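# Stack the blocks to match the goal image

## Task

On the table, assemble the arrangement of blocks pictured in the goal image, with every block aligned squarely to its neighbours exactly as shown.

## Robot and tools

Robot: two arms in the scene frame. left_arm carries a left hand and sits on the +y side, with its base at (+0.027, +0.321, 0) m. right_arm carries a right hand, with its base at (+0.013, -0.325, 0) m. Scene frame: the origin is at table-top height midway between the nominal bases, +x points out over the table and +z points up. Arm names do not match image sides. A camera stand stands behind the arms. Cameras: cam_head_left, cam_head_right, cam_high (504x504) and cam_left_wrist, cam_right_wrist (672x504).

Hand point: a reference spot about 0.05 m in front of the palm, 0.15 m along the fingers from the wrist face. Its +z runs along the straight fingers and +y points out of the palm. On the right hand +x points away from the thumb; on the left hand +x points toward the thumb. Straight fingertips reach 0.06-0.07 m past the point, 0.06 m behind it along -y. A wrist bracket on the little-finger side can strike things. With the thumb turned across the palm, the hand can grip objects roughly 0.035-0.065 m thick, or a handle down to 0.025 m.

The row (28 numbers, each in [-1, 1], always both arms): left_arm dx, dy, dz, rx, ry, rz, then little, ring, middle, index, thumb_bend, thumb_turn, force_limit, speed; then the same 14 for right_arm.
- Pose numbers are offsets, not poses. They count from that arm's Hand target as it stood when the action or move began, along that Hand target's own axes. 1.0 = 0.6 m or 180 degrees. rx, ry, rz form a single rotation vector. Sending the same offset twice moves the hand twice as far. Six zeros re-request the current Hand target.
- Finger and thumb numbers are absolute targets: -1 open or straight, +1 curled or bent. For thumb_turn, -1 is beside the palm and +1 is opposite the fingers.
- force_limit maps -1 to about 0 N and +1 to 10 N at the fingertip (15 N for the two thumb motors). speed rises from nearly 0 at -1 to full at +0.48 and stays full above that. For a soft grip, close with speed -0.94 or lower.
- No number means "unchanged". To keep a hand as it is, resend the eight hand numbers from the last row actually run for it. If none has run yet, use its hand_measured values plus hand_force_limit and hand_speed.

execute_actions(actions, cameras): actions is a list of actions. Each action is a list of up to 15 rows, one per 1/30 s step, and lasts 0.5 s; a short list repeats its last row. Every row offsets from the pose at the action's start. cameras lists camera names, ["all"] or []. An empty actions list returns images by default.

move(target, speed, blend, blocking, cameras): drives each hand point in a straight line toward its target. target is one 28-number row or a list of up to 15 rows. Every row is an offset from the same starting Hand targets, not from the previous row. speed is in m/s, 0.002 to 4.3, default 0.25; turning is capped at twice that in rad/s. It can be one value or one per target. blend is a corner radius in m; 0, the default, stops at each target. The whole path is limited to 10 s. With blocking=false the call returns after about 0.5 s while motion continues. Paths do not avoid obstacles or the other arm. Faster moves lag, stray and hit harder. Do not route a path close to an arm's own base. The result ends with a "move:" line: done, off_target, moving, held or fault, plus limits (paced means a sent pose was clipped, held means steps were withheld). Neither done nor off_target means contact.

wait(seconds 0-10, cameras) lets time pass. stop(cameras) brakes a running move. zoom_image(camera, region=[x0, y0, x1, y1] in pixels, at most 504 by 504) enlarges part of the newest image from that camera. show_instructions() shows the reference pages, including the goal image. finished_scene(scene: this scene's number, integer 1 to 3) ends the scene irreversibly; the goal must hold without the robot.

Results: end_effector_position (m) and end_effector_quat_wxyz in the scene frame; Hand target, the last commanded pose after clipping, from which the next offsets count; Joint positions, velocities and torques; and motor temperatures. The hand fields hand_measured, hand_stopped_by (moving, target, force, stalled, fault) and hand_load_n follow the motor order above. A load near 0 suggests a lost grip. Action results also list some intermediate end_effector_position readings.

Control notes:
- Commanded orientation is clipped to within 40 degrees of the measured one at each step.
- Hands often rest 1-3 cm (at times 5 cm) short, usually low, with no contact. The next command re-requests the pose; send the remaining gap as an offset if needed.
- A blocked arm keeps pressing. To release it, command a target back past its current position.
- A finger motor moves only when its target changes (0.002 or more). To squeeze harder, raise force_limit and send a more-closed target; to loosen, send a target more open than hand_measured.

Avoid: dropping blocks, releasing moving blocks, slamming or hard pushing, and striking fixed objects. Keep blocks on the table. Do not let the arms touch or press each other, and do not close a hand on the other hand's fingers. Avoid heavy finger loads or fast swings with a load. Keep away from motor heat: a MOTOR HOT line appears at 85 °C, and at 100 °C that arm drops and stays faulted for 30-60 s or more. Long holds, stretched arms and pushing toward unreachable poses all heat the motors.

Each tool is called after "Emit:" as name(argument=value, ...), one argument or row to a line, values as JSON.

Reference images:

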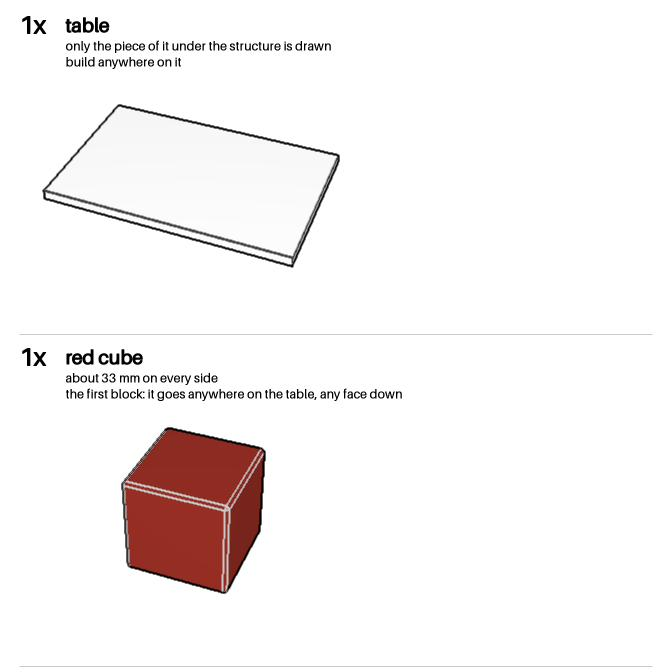

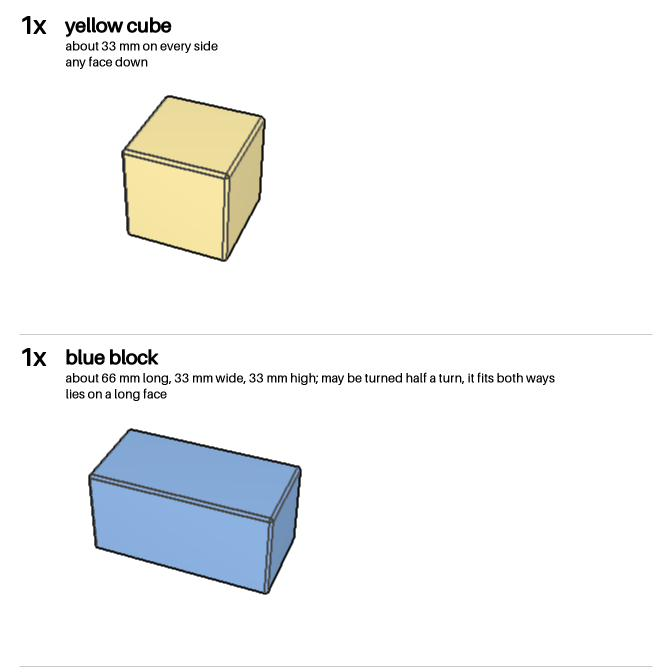

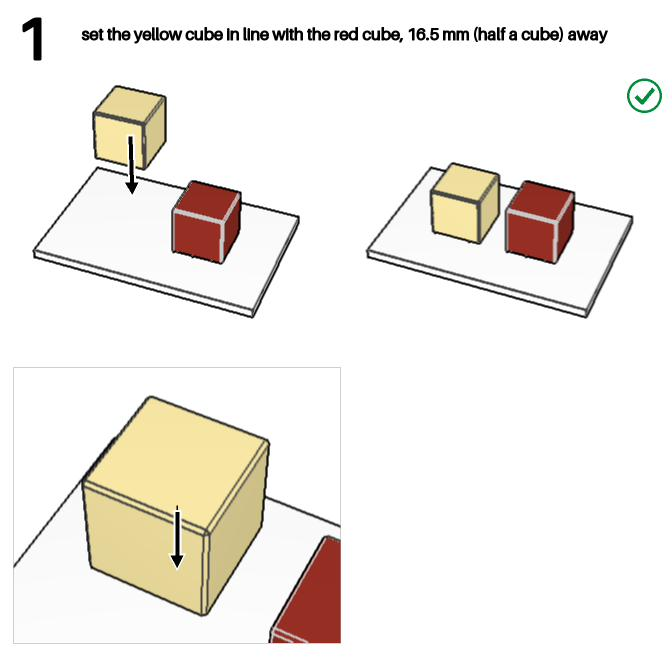

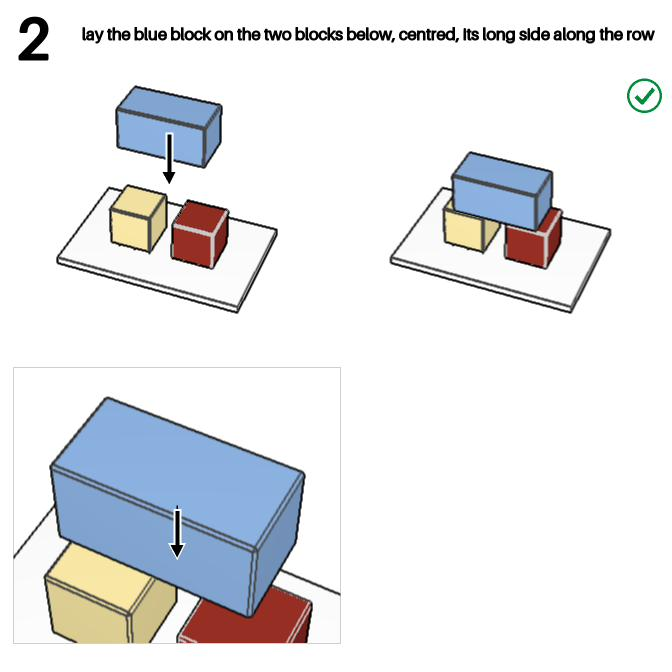

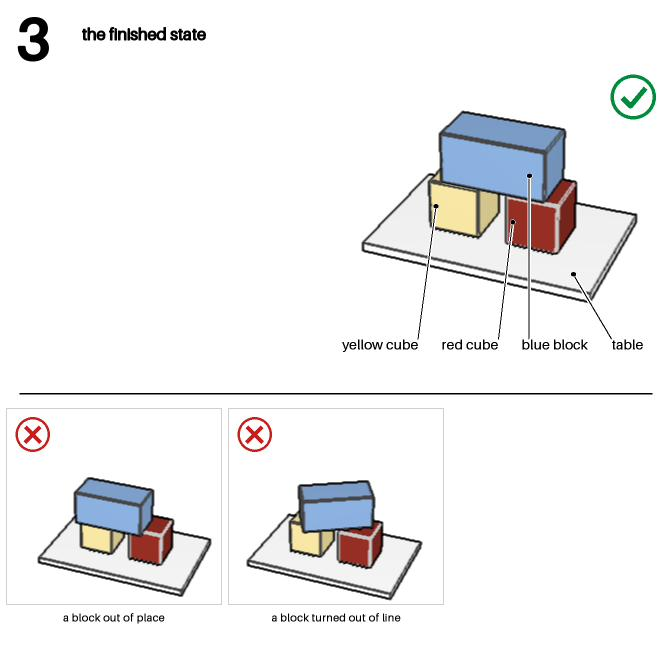

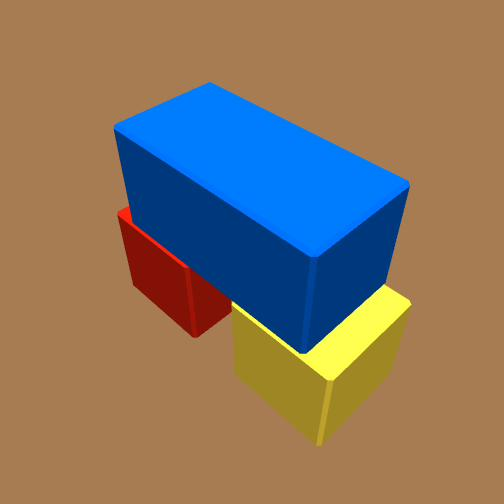

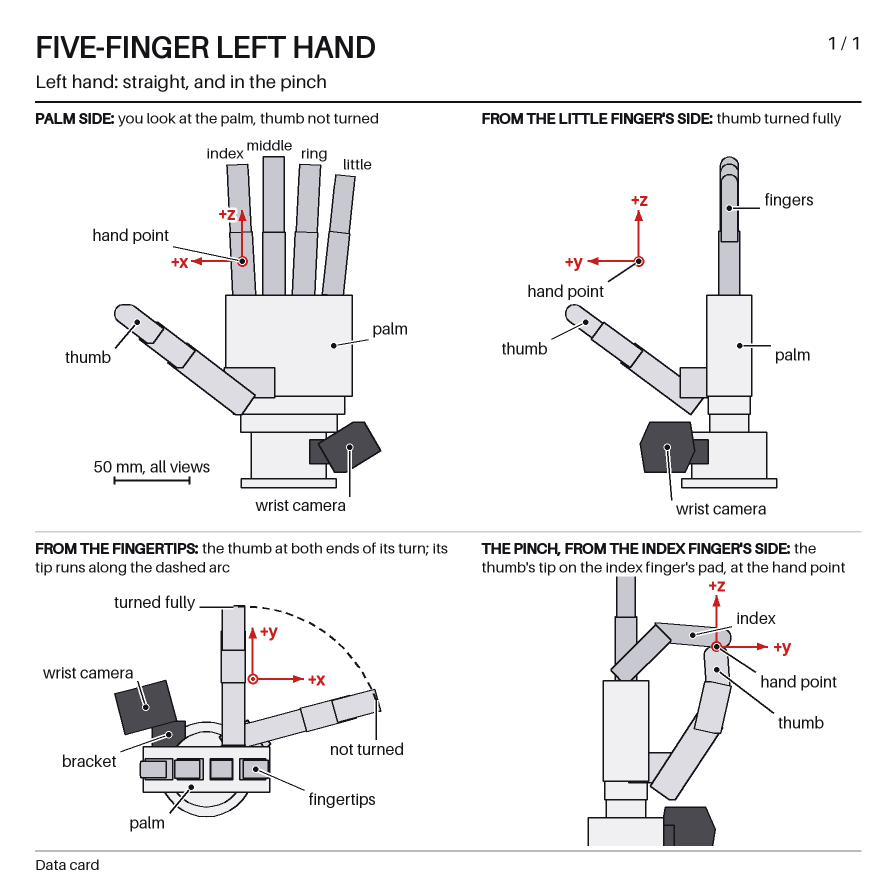

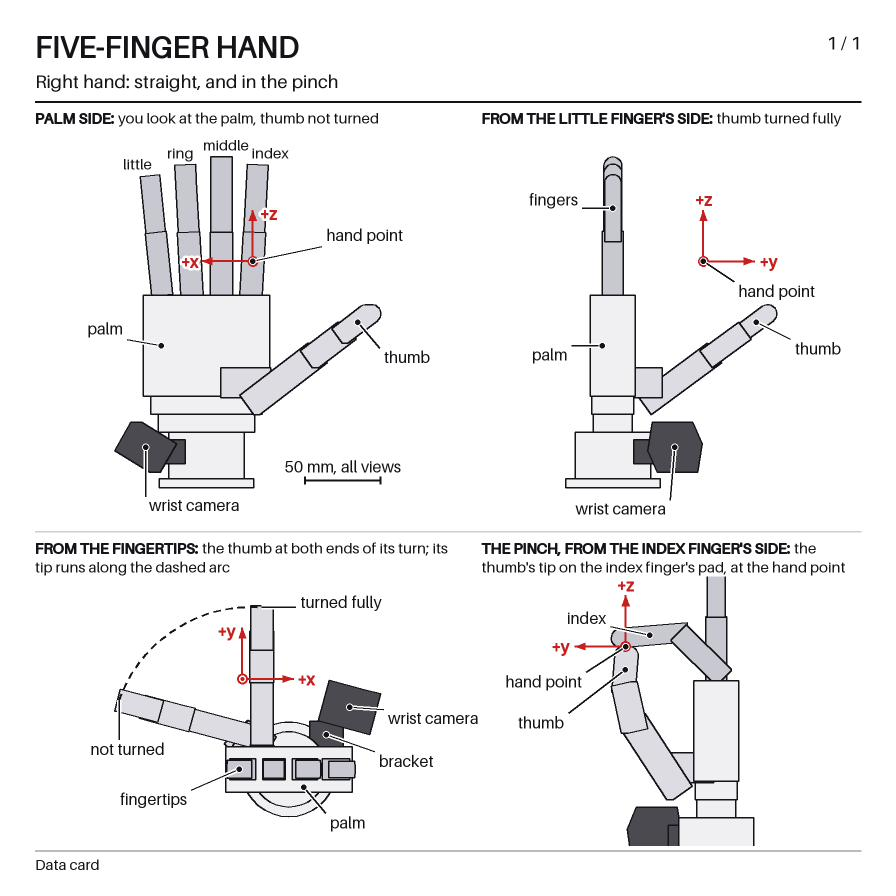

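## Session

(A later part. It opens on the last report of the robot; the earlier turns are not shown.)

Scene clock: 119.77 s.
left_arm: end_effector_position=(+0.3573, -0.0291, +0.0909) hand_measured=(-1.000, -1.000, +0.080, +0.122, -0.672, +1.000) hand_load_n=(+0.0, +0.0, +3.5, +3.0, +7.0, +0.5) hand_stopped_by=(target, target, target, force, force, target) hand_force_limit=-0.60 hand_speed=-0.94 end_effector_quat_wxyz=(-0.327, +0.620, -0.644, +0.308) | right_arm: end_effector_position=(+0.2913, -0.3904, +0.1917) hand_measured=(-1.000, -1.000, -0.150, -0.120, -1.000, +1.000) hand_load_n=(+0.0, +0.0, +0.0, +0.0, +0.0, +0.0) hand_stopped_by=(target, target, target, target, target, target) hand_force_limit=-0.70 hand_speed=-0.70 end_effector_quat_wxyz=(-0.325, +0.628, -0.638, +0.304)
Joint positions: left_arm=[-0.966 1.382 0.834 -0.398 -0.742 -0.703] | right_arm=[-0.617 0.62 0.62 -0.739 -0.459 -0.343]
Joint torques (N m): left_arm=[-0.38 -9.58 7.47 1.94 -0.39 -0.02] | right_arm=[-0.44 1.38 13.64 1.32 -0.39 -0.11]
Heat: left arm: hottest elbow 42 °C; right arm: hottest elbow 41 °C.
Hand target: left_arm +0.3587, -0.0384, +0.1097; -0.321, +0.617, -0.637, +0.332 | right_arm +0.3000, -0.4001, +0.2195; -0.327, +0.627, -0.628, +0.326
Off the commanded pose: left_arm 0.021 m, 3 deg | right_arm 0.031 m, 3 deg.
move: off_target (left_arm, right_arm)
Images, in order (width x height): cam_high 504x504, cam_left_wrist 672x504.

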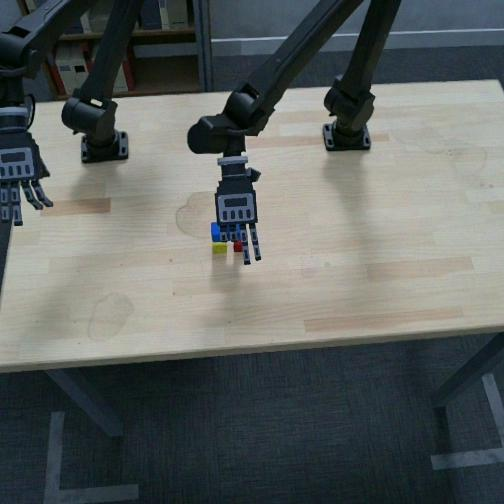

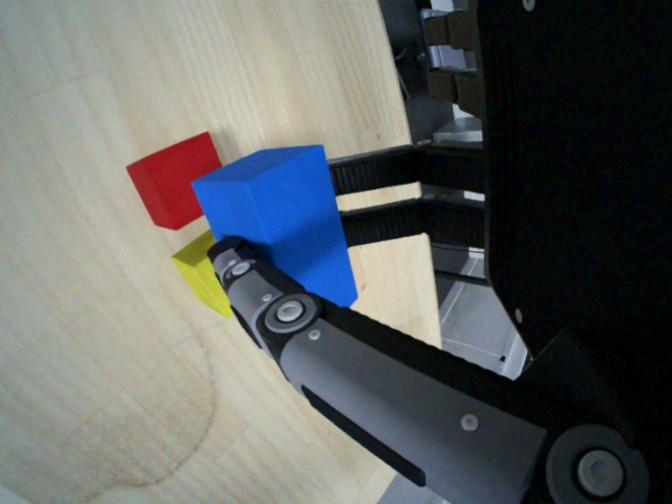

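Emit:
move(
  target=[-0.006,0.0273,0.0191,0,0,0,-1,-1,0.08,0.3,-0.3,1,-0.6,-0.94,0,0,0,0,0,0,-1,-1,-0.15,-0.12,-1,1,-0.7,-0.7],
  speed=0.06,
  cameras=["cam_left_wrist","cam_high"],
)

Emit:
zoom_image(
  camera="cam_high",
  region=[200, 218, 260, 262],
)

Scene clock: 121.03 s.
left_arm: end_effector_position=(+0.3558, -0.0277, +0.0820) hand_measured=(-1.000, -1.000, +0.080, +0.122, -0.672, +1.000) hand_load_n=(+0.0, +0.0, +3.0, +3.0, +7.0, +0.5) hand_stopped_by=(target, target, target, force, force, target) hand_force_limit=-0.60 hand_speed=-0.94 end_effector_quat_wxyz=(-0.324, +0.619, -0.640, +0.318) | right_arm: end_effector_position=(+0.2913, -0.3904, +0.1917) hand_measured=(-1.000, -1.000, -0.150, -0.120, -1.000, +1.000) hand_load_n=(+0.0, +0.0, +0.0, +0.0, +0.0, +0.0) hand_stopped_by=(target, target, target, target, target, target) hand_force_limit=-0.70 hand_speed=-0.70 end_effector_quat_wxyz=(-0.325, +0.628, -0.638, +0.304)
Joint positions: left_arm=[-0.966 1.382 0.797 -0.334 -0.739 -0.698] | right_arm=[-0.617 0.62 0.62 -0.739 -0.459 -0.343]
Joint torques (N m): left_arm=[-0.26 -7.71 7.38 2.13 -0.36 -0.02] | right_arm=[-0.32 1.44 13.67 1.33 -0.38 -0.11]
Heat: left arm: hottest elbow 41 °C; right arm: hottest elbow 41 °C.
Hand target: left_arm +0.3588, -0.0348, +0.0897; -0.321, +0.617, -0.637, +0.332 | right_arm +0.3000, -0.4001, +0.2195; -0.327, +0.627, -0.628, +0.326
Off the commanded pose: left_arm 0.011 m, 2 deg | right_arm 0.031 m, 3 deg.
move: off_target (left_arm, right_arm)
Images, in order (width x height): cam_high 504x504, cam_left_wrist 672x504.

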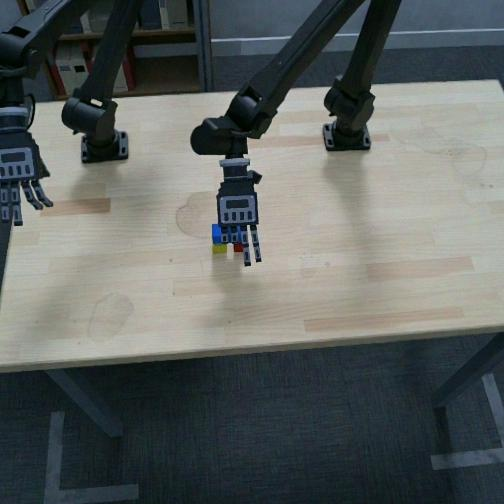

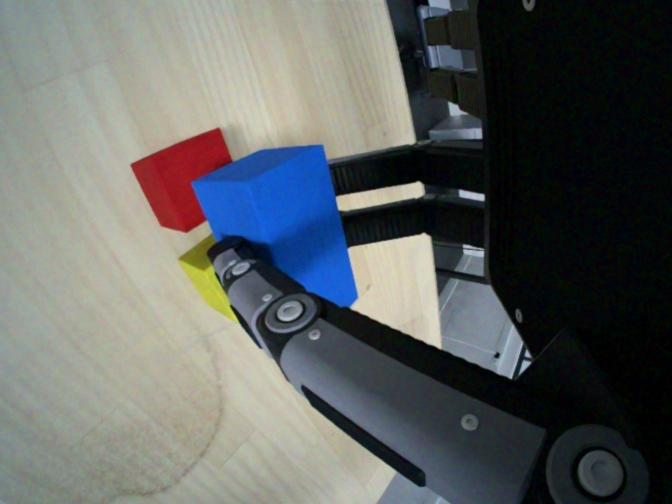

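Scaled by 8.400.

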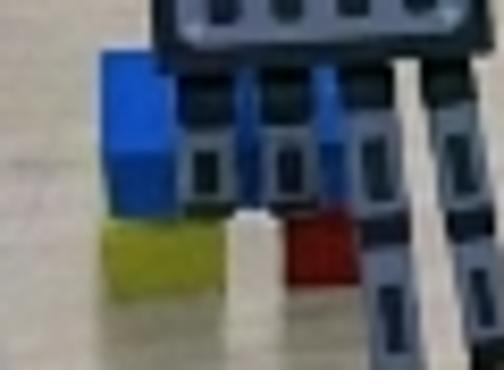

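Emit:
move(
  target=[0,0.0242,0.0149,0,0,0,-1,-1,0.08,0.3,-0.3,1,-0.6,-0.94,0,0,0,0,0,0,-1,-1,-0.15,-0.12,-1,1,-0.7,-0.7],
  speed=0.05,
  cameras=["cam_left_wrist","cam_high"],
)

Emit:
zoom_image(
  camera="cam_high",
  region=[200, 218, 260, 262],
)

Scene clock: 122.27 s.
left_arm: end_effector_position=(+0.3557, -0.0275, +0.0720) hand_measured=(-1.000, -1.000, +0.080, +0.122, -0.672, +1.000) hand_load_n=(+0.0, -0.5, +3.0, +3.0, +6.5, +0.5) hand_stopped_by=(target, target, target, force, force, target) hand_force_limit=-0.60 hand_speed=-0.94 end_effector_quat_wxyz=(-0.323, +0.620, -0.637, +0.325) | right_arm: end_effector_position=(+0.2913, -0.3904, +0.1917) hand_measured=(-1.000, -1.000, -0.150, -0.120, -1.000, +1.000) hand_load_n=(+0.0, +0.0, +0.0, +0.0, +0.0, +0.0) hand_stopped_by=(target, target, target, target, target, target) hand_force_limit=-0.70 hand_speed=-0.70 end_effector_quat_wxyz=(-0.325, +0.628, -0.638, +0.304)
Joint positions: left_arm=[-0.966 1.394 0.771 -0.281 -0.739 -0.698] | right_arm=[-0.617 0.62 0.62 -0.739 -0.459 -0.343]
Joint torques (N m): left_arm=[-0.44 -6.53 7.24 2.19 -0.41 -0.03] | right_arm=[-0.38 1.2 13.59 1.31 -0.39 -0.11]
Heat: left arm: hottest elbow 41 °C; right arm: hottest elbow 41 °C.
Hand target: left_arm +0.3579, -0.0348, +0.0727; -0.321, +0.617, -0.637, +0.332 | right_arm +0.3000, -0.4001, +0.2195; -0.327, +0.627, -0.628, +0.326
Off the commanded pose: left_arm 0.008 m, 1 deg | right_arm 0.031 m, 3 deg.
move: off_target (right_arm)
Images, in order (width x height): cam_high 504x504, cam_left_wrist 672x504.

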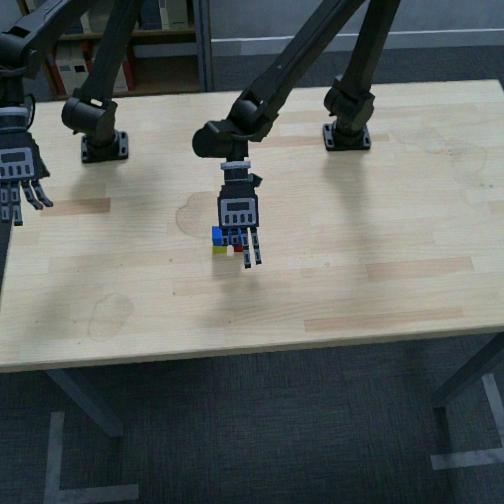

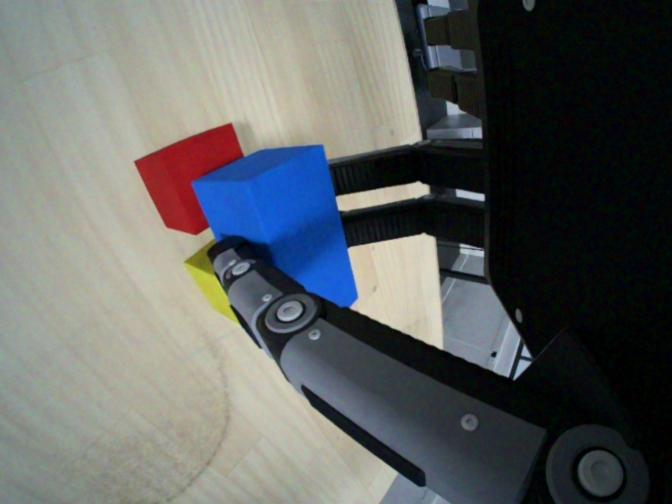

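Scaled by 8.400.

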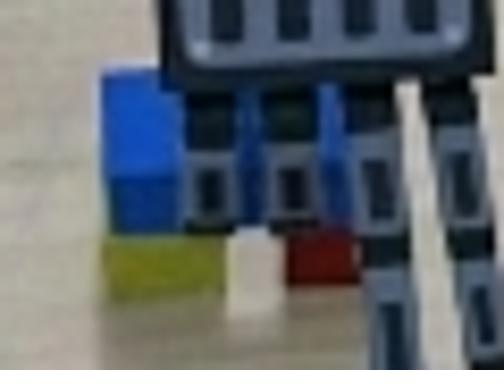

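Emit:
move(
  target=[0,0.0115,0.0069,0,0,0,-1,-1,0.08,0.3,-0.3,1,-0.6,-0.94,0,0,0,0,0,0,-1,-1,-0.15,-0.12,-1,1,-0.7,-0.7],
  speed=0.05,
  cameras=["cam_left_wrist","cam_high"],
)

Emit:
zoom_image(
  camera="cam_high",
  region=[200, 218, 260, 262],
)

Scene clock: 123.30 s.
left_arm: end_effector_position=(+0.3565, -0.0287, +0.0672) hand_measured=(-1.000, -1.000, +0.080, +0.122, -0.672, +1.000) hand_load_n=(+0.0, +0.0, +3.5, +2.5, +6.5, +0.5) hand_stopped_by=(target, target, target, force, force, target) hand_force_limit=-0.60 hand_speed=-0.94 end_effector_quat_wxyz=(-0.322, +0.620, -0.636, +0.328) | right_arm: end_effector_position=(+0.2913, -0.3904, +0.1917) hand_measured=(-1.000, -1.000, -0.150, -0.120, -1.000, +1.000) hand_load_n=(+0.0, +0.0, +0.0, +0.0, +0.0, +0.5) hand_stopped_by=(target, target, target, target, target, target) hand_force_limit=-0.70 hand_speed=-0.70 end_effector_quat_wxyz=(-0.325, +0.628, -0.638, +0.304)
Joint positions: left_arm=[-0.966 1.405 0.763 -0.256 -0.739 -0.698] | right_arm=[-0.617 0.62 0.62 -0.739 -0.459 -0.343]
Joint torques (N m): left_arm=[-0.5 -6.18 6.94 2.17 -0.42 -0.04] | right_arm=[-0.26 1.38 13.6 1.31 -0.39 -0.11]
Heat: left arm: hottest elbow 41 °C; right arm: hottest elbow 41 °C.
Hand target: left_arm +0.3573, -0.0349, +0.0647; -0.321, +0.617, -0.637, +0.332 | right_arm +0.3000, -0.4001, +0.2195; -0.327, +0.627, -0.628, +0.326
Off the commanded pose: left_arm 0.007 m, 1 deg | right_arm 0.031 m, 3 deg.
move: off_target (right_arm)
Images, in order (width x height): cam_high 504x504, cam_left_wrist 672x504.

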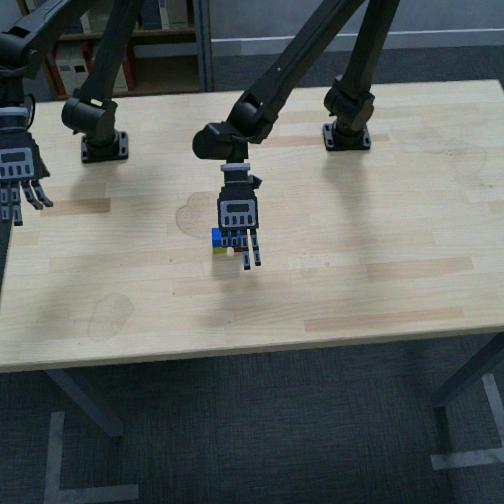

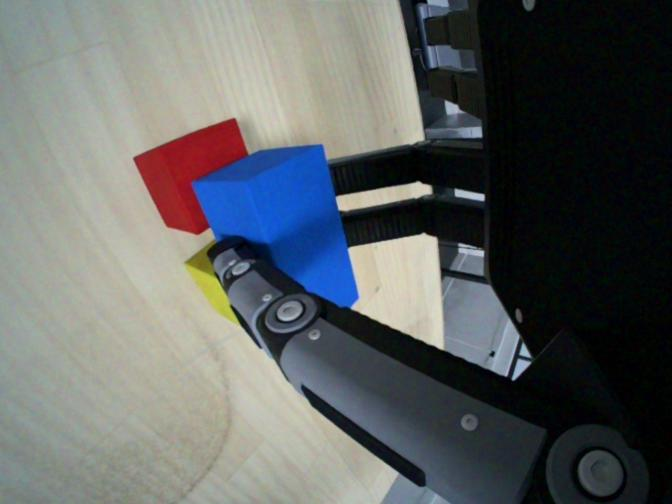

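Scaled by 8.400.

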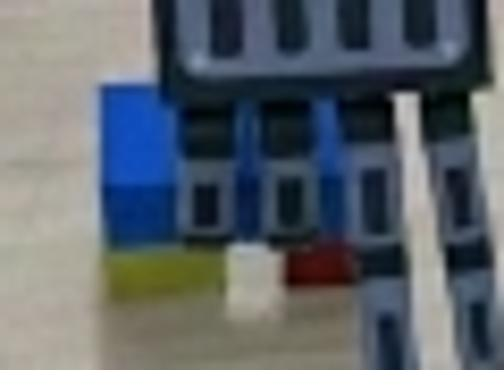

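Emit:
zoom_image(
  camera="cam_high",
  region=[208, 225, 248, 257],
)

Emit:
zoom_image(
  camera="cam_left_wrist",
  region=[120, 110, 380, 340],
)

Scaled by 12.600.

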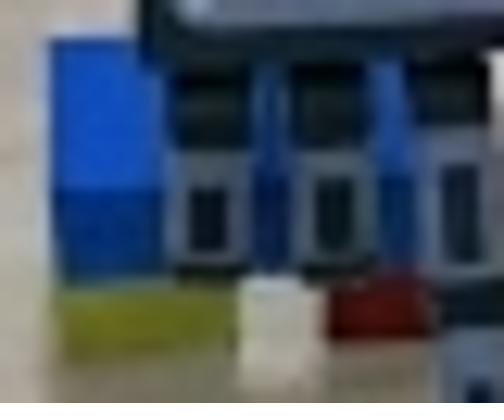

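Scaled by 1.938 from the camera's 672x504 image, which has a finer 960x720 frame.

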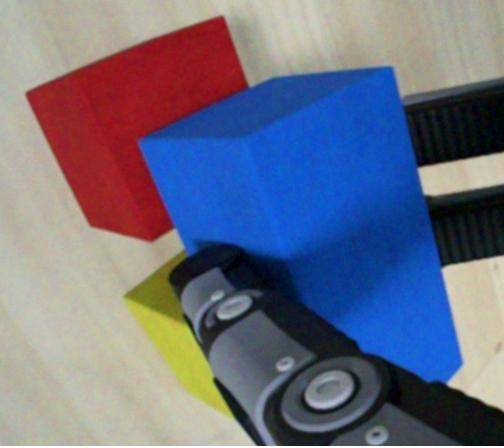

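Emit:
move(
  target=[
    [-0.0083,-0.0444,-0.0383,0,-0.0091,-0.0064,-1,-1,0.08,0.3,-0.3,1,-0.6,-0.94,0,0,0,0,0,0,-1,-1,-0.15,-0.12,-1,1,-0.7,-0.7],
    [-0.0083,-0.0103,-0.0143,0,-0.0091,-0.0064,-1,-1,0.08,0.3,-0.3,1,-0.6,-0.94,0,0,0,0,0,0,-1,-1,-0.15,-0.12,-1,1,-0.7,-0.7],
  ],
  speed=0.08,
  cameras=["cam_high"],
)

Emit:
zoom_image(
  camera="cam_high",
  region=[200, 218, 260, 262],
)

Scene clock: 128.60 s.
left_arm: end_effector_position=(+0.3501, -0.0177, +0.0703) hand_measured=(-1.000, -1.000, +0.080, +0.122, -0.672, +1.000) hand_load_n=(+0.0, +0.0, +3.0, +3.0, +6.5, +0.5) hand_stopped_by=(target, target, target, force, force, target) hand_force_limit=-0.60 hand_speed=-0.94 end_effector_quat_wxyz=(-0.330, +0.627, -0.632, +0.313) | right_arm: end_effector_position=(+0.2913, -0.3904, +0.1917) hand_measured=(-1.000, -1.000, -0.150, -0.120, -1.000, +1.000) hand_load_n=(+0.0, +0.0, +0.0, +0.0, +0.0, +0.0) hand_stopped_by=(target, target, target, target, target, target) hand_force_limit=-0.70 hand_speed=-0.70 end_effector_quat_wxyz=(-0.325, +0.628, -0.638, +0.304)
Joint positions: left_arm=[-0.973 1.382 0.763 -0.325 -0.763 -0.732] | right_arm=[-0.617 0.62 0.62 -0.739 -0.459 -0.343]
Joint torques (N m): left_arm=[-0.62 -6.3 7.83 2.13 -0.55 -0.2] | right_arm=[-0.21 1.26 13.61 1.39 -0.38 -0.11]
Heat: left arm: hottest elbow 41 °C; right arm: hottest elbow 42 °C.
Hand target: left_arm +0.3540, -0.0296, +0.0746; -0.327, +0.628, -0.626, +0.326 | right_arm +0.3000, -0.4001, +0.2195; -0.327, +0.627, -0.628, +0.326
Off the commanded pose: left_arm 0.013 m, 2 deg | right_arm 0.031 m, 3 deg.
move: off_target (left_arm, right_arm)
Images, in order (width x height): cam_high 504x504.

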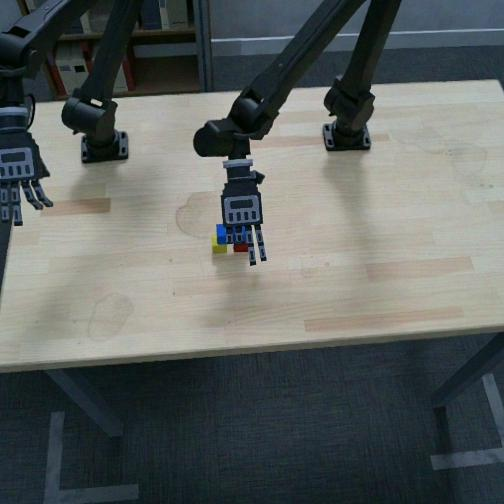

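Scaled by 8.400.

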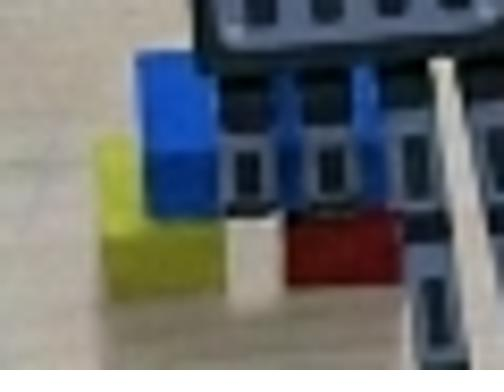

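Emit:
move(
  target=[0.0108,-0.009,0.0035,0,0.0036,0.0025,-1,-1,0.08,0.3,-0.3,1,-0.6,-0.94,0,0,0,0,0,0,-1,-1,-0.15,-0.12,-1,1,-0.7,-0.7],
  speed=0.08,
  cameras=["cam_high"],
)

Emit:
zoom_image(
  camera="cam_high",
  region=[200, 218, 260, 262],
)

Scene clock: 129.67 s.
left_arm: end_effector_position=(+0.3496, -0.0190, +0.0665) hand_measured=(-1.000, -1.000, +0.080, +0.122, -0.672, +1.000) hand_load_n=(+0.0, -0.5, +3.0, +3.0, +6.5, +0.5) hand_stopped_by=(target, target, target, force, force, target) hand_force_limit=-0.60 hand_speed=-0.94 end_effector_quat_wxyz=(-0.328, +0.626, -0.635, +0.311) | right_arm: end_effector_position=(+0.2913, -0.3904, +0.1917) hand_measured=(-1.000, -1.000, -0.150, -0.120, -1.000, +1.000) hand_load_n=(+0.0, +0.0, +0.0, +0.0, +0.0, +0.0) hand_stopped_by=(target, target, target, target, target, target) hand_force_limit=-0.70 hand_speed=-0.70 end_effector_quat_wxyz=(-0.325, +0.628, -0.638, +0.304)
Joint positions: left_arm=[-0.973 1.391 0.763 -0.32 -0.757 -0.729] | right_arm=[-0.617 0.62 0.62 -0.739 -0.459 -0.343]
Joint torques (N m): left_arm=[-0.38 -6.53 9.18 2.07 -0.4 -0.02] | right_arm=[-0.62 1.38 13.63 1.32 -0.39 -0.1]
Heat: left arm: hottest elbow 41 °C; right arm: hottest elbow 42 °C.
Hand target: left_arm +0.3589, -0.0361, +0.0779; -0.325, +0.624, -0.630, +0.329 | right_arm +0.3000, -0.4001, +0.2195; -0.327, +0.627, -0.628, +0.326
Off the commanded pose: left_arm 0.022 m, 2 deg | right_arm 0.031 m, 3 deg.
move: off_target (left_arm, right_arm)
Images, in order (width x height): cam_high 504x504.

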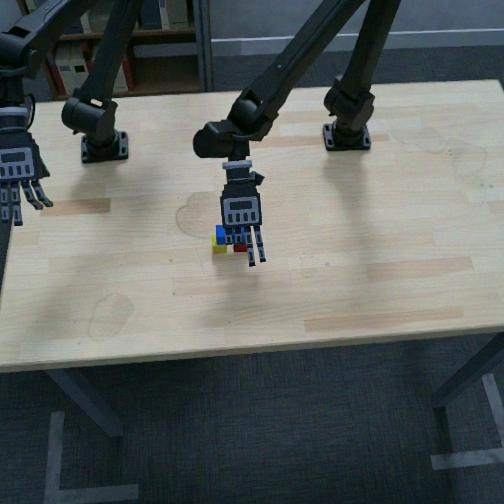

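Scaled by 8.400.

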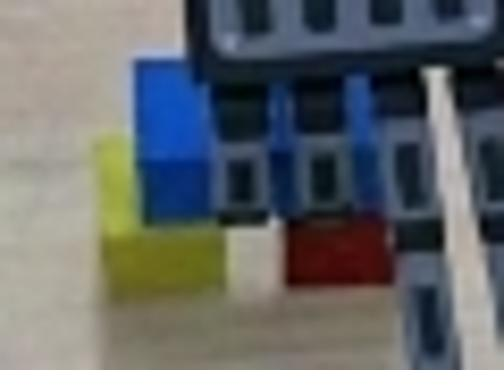

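Emit:
move(
  target=[
    [0,-0.0410,-0.0287,0,0.0018,0.0013,-1,-1,0.08,0.3,-0.3,1,-0.6,-0.94,0,0,0,0,0,0,-1,-1,-0.15,-0.12,-1,1,-0.7,-0.7],
    [0,0.0041,0.0029,0,0.0018,0.0013,-1,-1,0.08,0.3,-0.3,1,-0.6,-0.94,0,0,0,0,0,0,-1,-1,-0.15,-0.12,-1,1,-0.7,-0.7],
  ],
  speed=0.08,
  cameras=["cam_high"],
)

Emit:
zoom_image(
  camera="cam_high",
  region=[200, 218, 260, 262],
)

Scene clock: 132.13 s.
left_arm: end_effector_position=(+0.3555, -0.0298, +0.0738) hand_measured=(-1.000, -1.000, +0.080, +0.122, -0.672, +1.000) hand_load_n=(+0.0, +0.0, +3.0, +3.0, +6.5, +0.5) hand_stopped_by=(target, target, target, force, force, target) hand_force_limit=-0.60 hand_speed=-0.94 end_effector_quat_wxyz=(-0.325, +0.624, -0.633, +0.323) | right_arm: end_effector_position=(+0.2913, -0.3904, +0.1917) hand_measured=(-1.000, -1.000, -0.150, -0.120, -1.000, +1.000) hand_load_n=(+0.0, +0.0, +0.0, +0.0, +0.0, +0.0) hand_stopped_by=(target, target, target, target, target, target) hand_force_limit=-0.70 hand_speed=-0.70 end_effector_quat_wxyz=(-0.325, +0.628, -0.638, +0.304)
Joint positions: left_arm=[-0.973 1.399 0.784 -0.302 -0.751 -0.718] | right_arm=[-0.617 0.62 0.62 -0.739 -0.459 -0.343]
Joint torques (N m): left_arm=[0.09 -6.59 7.3 2.14 -0.39 -0.03] | right_arm=[-0.44 1.49 13.65 1.35 -0.38 -0.11]
Heat: left arm: hottest elbow 41 °C; right arm: hottest elbow 42 °C.
Hand target: left_arm +0.3589, -0.0362, +0.0748; -0.324, +0.622, -0.632, +0.330 | right_arm +0.3000, -0.4001, +0.2195; -0.327, +0.627, -0.628, +0.326
Off the commanded pose: left_arm 0.007 m, 1 deg | right_arm 0.031 m, 3 deg.
move: off_target (right_arm)
Images, in order (width x height): cam_high 504x504.

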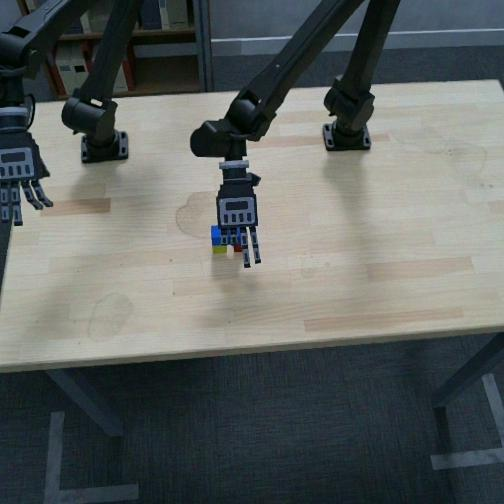

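Scaled by 8.400.

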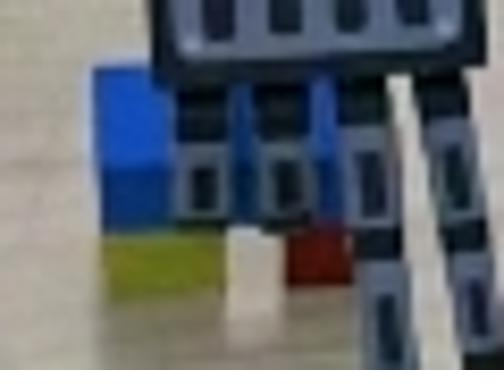

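Emit:
move(
  target=[
    [-0.0092,-0.0400,-0.030,0,0,0,-1,-1,0.08,0.3,-0.3,1,-0.6,-0.94,0,0,0,0,0,0,-1,-1,-0.15,-0.12,-1,1,-0.7,-0.7],
    [-0.0092,0.001,-0.0014,0,0,0,-1,-1,0.08,0.3,-0.3,1,-0.6,-0.94,0,0,0,0,0,0,-1,-1,-0.15,-0.12,-1,1,-0.7,-0.7],
  ],
  speed=0.08,
  cameras=["cam_high"],
)

Emit:
zoom_image(
  camera="cam_high",
  region=[200, 218, 260, 262],
)

Scene clock: 134.37 s.
left_arm: end_effector_position=(+0.3524, -0.0261, +0.0735) hand_measured=(-1.000, -1.000, +0.080, +0.122, -0.672, +1.000) hand_load_n=(+0.0, +0.0, +3.5, +3.0, +6.5, +0.5) hand_stopped_by=(target, target, target, force, force, target) hand_force_limit=-0.60 hand_speed=-0.94 end_effector_quat_wxyz=(-0.324, +0.622, -0.635, +0.323) | right_arm: end_effector_position=(+0.2913, -0.3904, +0.1917) hand_measured=(-1.000, -1.000, -0.150, -0.120, -1.000, +1.000) hand_load_n=(+0.0, +0.0, +0.0, -0.5, -0.5, +0.0) hand_stopped_by=(target, target, target, target, target, target) hand_force_limit=-0.70 hand_speed=-0.70 end_effector_quat_wxyz=(-0.325, +0.628, -0.638, +0.304)
Joint positions: left_arm=[-0.973 1.386 0.769 -0.298 -0.747 -0.711] | right_arm=[-0.617 0.62 0.62 -0.739 -0.459 -0.343]
Joint torques (N m): left_arm=[0.38 -6.59 7.38 2.19 -0.39 -0.02] | right_arm=[-0.38 1.61 13.6 1.35 -0.38 -0.1]
Heat: left arm: hottest elbow 41 °C; right arm: hottest elbow 42 °C.
Hand target: left_arm +0.3580, -0.0306, +0.0750; -0.324, +0.622, -0.632, +0.330 | right_arm +0.3000, -0.4001, +0.2195; -0.327, +0.627, -0.628, +0.326
Off the commanded pose: left_arm 0.007 m, 1 deg | right_arm 0.031 m, 3 deg.
move: off_target (right_arm)
Images, in order (width x height): cam_high 504x504.

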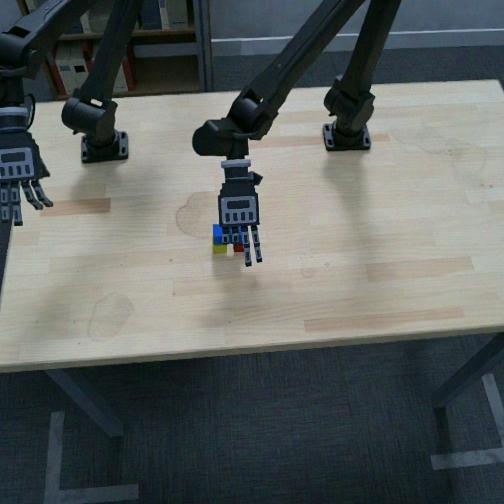

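Scaled by 8.400.

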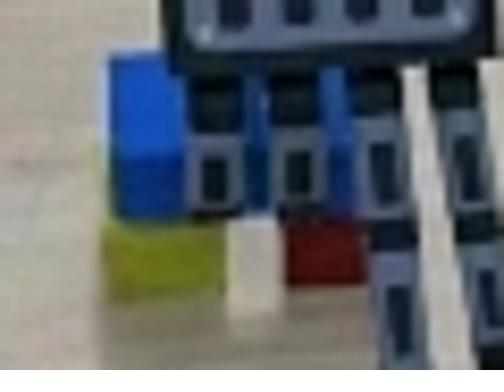

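Emit:
move(
  target=[-0.0017,0.0087,0.0123,0,0,0,-1,-1,0.08,0.3,-0.3,1,-0.6,-0.94,0,0,0,0,0,0,-1,-1,-0.15,-0.12,-1,1,-0.7,-0.7],
  speed=0.08,
  cameras=["cam_high","cam_head_left","cam_left_wrist"],
)

Emit:
zoom_image(
  camera="cam_high",
  region=[200, 218, 260, 262],
)

Scene clock: 135.57 s.
left_arm: end_effector_position=(+0.3545, -0.0270, +0.0663) hand_measured=(-1.000, -1.000, +0.080, +0.122, -0.672, +1.000) hand_load_n=(+0.0, +0.0, +3.0, +3.0, +6.5, +0.5) hand_stopped_by=(target, target, target, force, force, target) hand_force_limit=-0.60 hand_speed=-0.94 end_effector_quat_wxyz=(-0.323, +0.621, -0.636, +0.325) | right_arm: end_effector_position=(+0.2913, -0.3904, +0.1917) hand_measured=(-1.000, -1.000, -0.150, -0.120, -1.000, +1.000) hand_load_n=(+0.0, +0.0, +0.0, +0.0, +0.0, +0.0) hand_stopped_by=(target, target, target, target, target, target) hand_force_limit=-0.70 hand_speed=-0.70 end_effector_quat_wxyz=(-0.325, +0.628, -0.638, +0.304)
Joint positions: left_arm=[-0.969 1.402 0.76 -0.264 -0.742 -0.704] | right_arm=[-0.617 0.62 0.62 -0.739 -0.459 -0.343]
Joint torques (N m): left_arm=[0.44 -6.59 7.15 2.15 -0.37 -0.03] | right_arm=[-0.44 1.44 13.61 1.32 -0.37 -0.1]
Heat: left arm: hottest elbow 41 °C; right arm: hottest elbow 42 °C.
Hand target: left_arm +0.3610, -0.0296, +0.0663; -0.324, +0.622, -0.632, +0.330 | right_arm +0.3000, -0.4001, +0.2195; -0.327, +0.627, -0.628, +0.326
Off the commanded pose: left_arm 0.007 m, 1 deg | right_arm 0.031 m, 3 deg.
move: off_target (right_arm)
Images, in order (width x height): cam_head_left 504x504, cam_high 504x504, cam_left_wrist 672x504.

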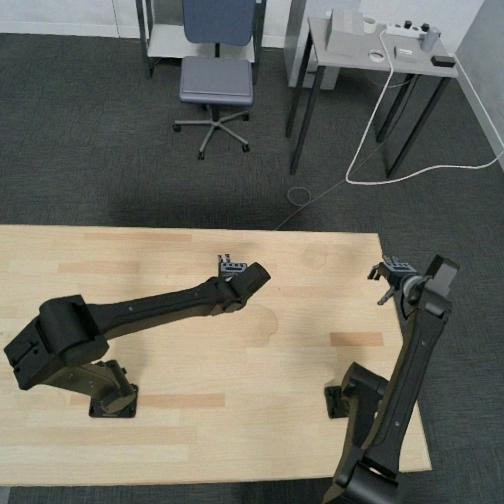

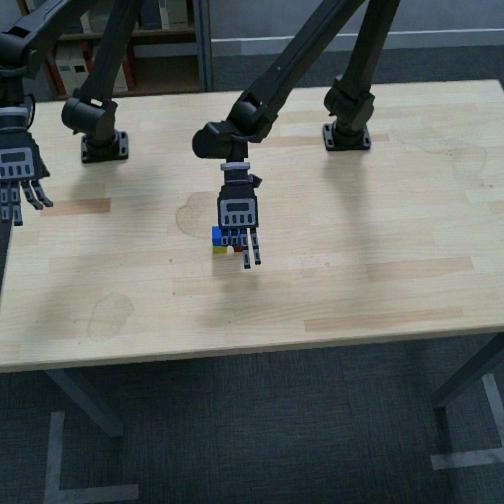

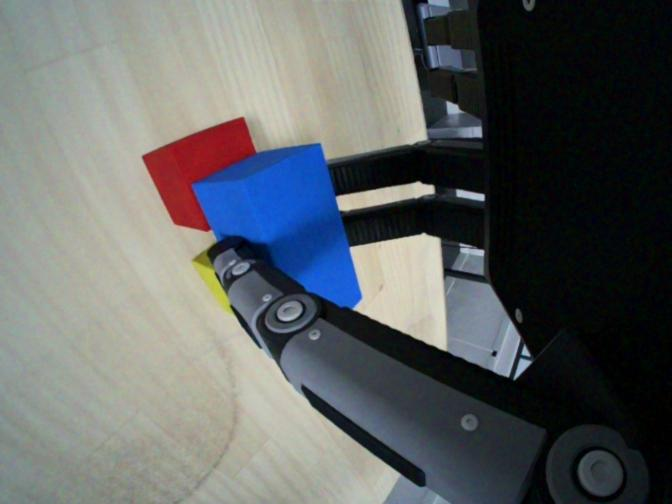

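Scaled by 8.400.

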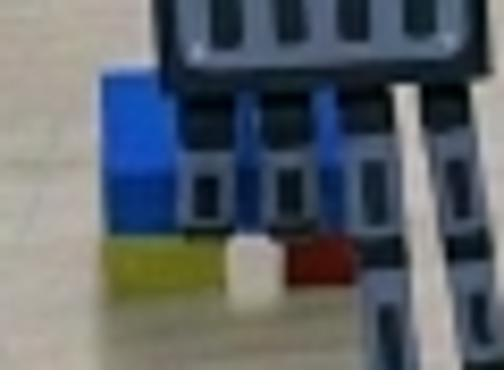

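Emit:
move(
  target=[
    [-0.0042,-0.0532,-0.0373,0,-0.0114,-0.008,-1,-1,0.08,0.3,-0.3,1,-0.6,-0.94,0,0,0,0,0,0,-1,-1,-0.15,-0.12,-1,1,-0.7,-0.7],
    [-0.0042,-0.0105,-0.0074,0,-0.0114,-0.008,-1,-1,0.08,0.3,-0.3,1,-0.6,-0.94,0,0,0,0,0,0,-1,-1,-0.15,-0.12,-1,1,-0.7,-0.7],
  ],
  speed=0.08,
  cameras=["cam_high"],
)

Emit:
zoom_image(
  camera="cam_high",
  region=[200, 218, 260, 262],
)

Scene clock: 138.07 s.
left_arm: end_effector_position=(+0.3566, -0.0224, +0.0740) hand_measured=(-1.000, -1.000, +0.080, +0.122, -0.672, +1.000) hand_load_n=(+0.0, +0.0, +3.0, +3.0, +6.5, +0.5) hand_stopped_by=(target, target, target, force, force, target) hand_force_limit=-0.60 hand_speed=-0.94 end_effector_quat_wxyz=(-0.332, +0.632, -0.626, +0.315) | right_arm: end_effector_position=(+0.2913, -0.3904, +0.1917) hand_measured=(-1.000, -1.000, -0.150, -0.120, -1.000, +1.000) hand_load_n=(+0.0, +0.0, +0.0, +0.0, +0.0, +0.5) hand_stopped_by=(target, target, target, target, target, target) hand_force_limit=-0.70 hand_speed=-0.70 end_effector_quat_wxyz=(-0.325, +0.628, -0.638, +0.304)
Joint positions: left_arm=[-0.969 1.395 0.785 -0.331 -0.769 -0.741] | right_arm=[-0.617 0.62 0.62 -0.739 -0.459 -0.343]
Joint torques (N m): left_arm=[-0.03 -6.77 7.13 2.09 -0.53 -0.21] | right_arm=[-0.38 1.26 13.6 1.37 -0.38 -0.1]
Heat: left arm: hottest elbow 41 °C; right arm: hottest elbow 43 °C.
Hand target: left_arm +0.3611, -0.0271, +0.0741; -0.331, +0.636, -0.618, +0.323 | right_arm +0.3000, -0.4001, +0.2195; -0.327, +0.627, -0.628, +0.326
Off the commanded pose: left_arm 0.006 m, 1 deg | right_arm 0.031 m, 3 deg.
move: off_target (right_arm)
Images, in order (width x height): cam_high 504x504.

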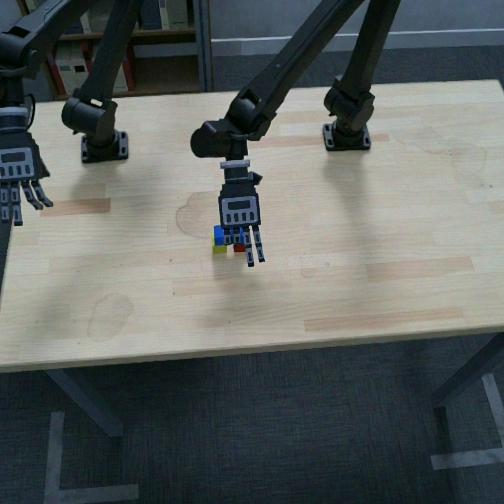

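Scaled by 8.400.

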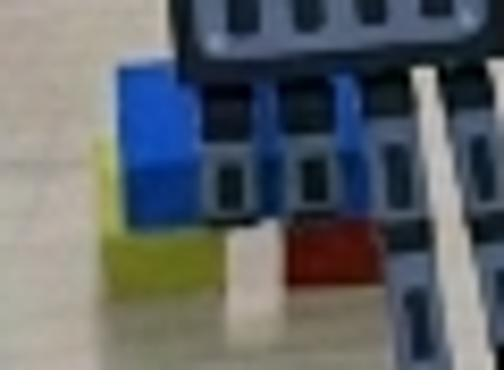

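Emit:
move(
  target=[0,0.0135,0.0055,0,0,0,-1,-1,0.08,0.3,-0.3,1,-0.6,-0.94,0,0,0,0,0,0,-1,-1,-0.15,-0.12,-1,1,-0.7,-0.7],
  speed=0.08,
  cameras=["cam_high","cam_left_wrist"],
)

Emit:
zoom_image(
  camera="cam_high",
  region=[200, 218, 260, 262],
)

Scene clock: 139.23 s.
left_arm: end_effector_position=(+0.3561, -0.0208, +0.0661) hand_measured=(-1.000, -1.000, +0.080, +0.122, -0.672, +1.000) hand_load_n=(+0.0, +0.0, +3.0, +3.0, +6.5, +0.5) hand_stopped_by=(target, target, target, force, force, target) hand_force_limit=-0.60 hand_speed=-0.94 end_effector_quat_wxyz=(-0.333, +0.633, -0.624, +0.315) | right_arm: end_effector_position=(+0.2913, -0.3904, +0.1917) hand_measured=(-1.000, -1.000, -0.150, -0.120, -1.000, +1.000) hand_load_n=(+0.0, +0.0, +0.0, +0.0, +0.0, +0.0) hand_stopped_by=(target, target, target, target, target, target) hand_force_limit=-0.70 hand_speed=-0.70 end_effector_quat_wxyz=(-0.325, +0.628, -0.638, +0.304)
Joint positions: left_arm=[-0.969 1.407 0.771 -0.308 -0.772 -0.746] | right_arm=[-0.617 0.62 0.62 -0.739 -0.459 -0.343]
Joint torques (N m): left_arm=[0.03 -6.53 6.97 2.07 -0.53 -0.19] | right_arm=[-0.5 1.2 13.6 1.35 -0.37 -0.11]
Heat: left arm: hottest elbow 41 °C; right arm: hottest elbow 43 °C.
Hand target: left_arm +0.3591, -0.0273, +0.0655; -0.331, +0.636, -0.619, +0.323 | right_arm +0.3000, -0.4001, +0.2195; -0.327, +0.627, -0.628, +0.326
Off the commanded pose: left_arm 0.007 m, 1 deg | right_arm 0.031 m, 3 deg.
move: off_target (right_arm)
Images, in order (width x height): cam_high 504x504, cam_left_wrist 672x504.

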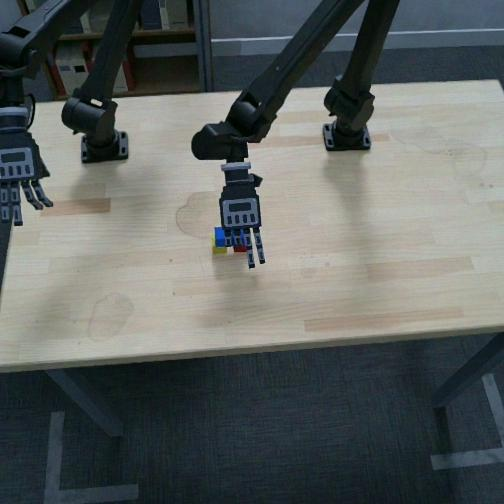

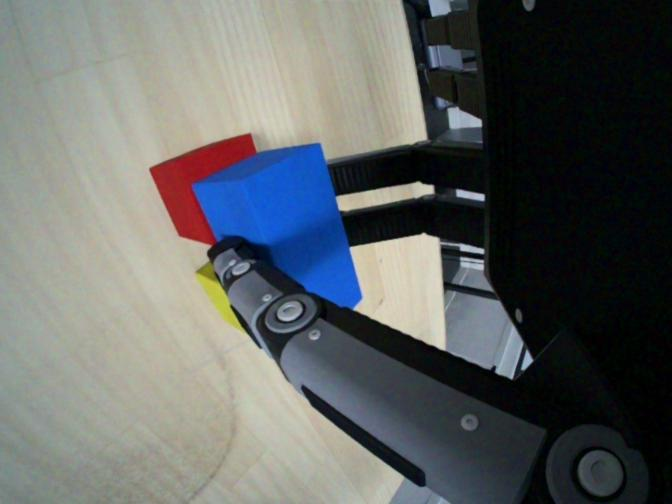

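Scaled by 8.400.

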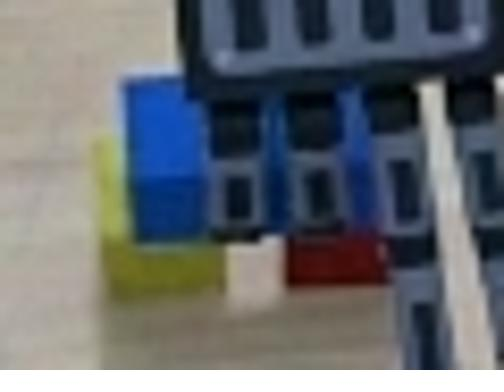

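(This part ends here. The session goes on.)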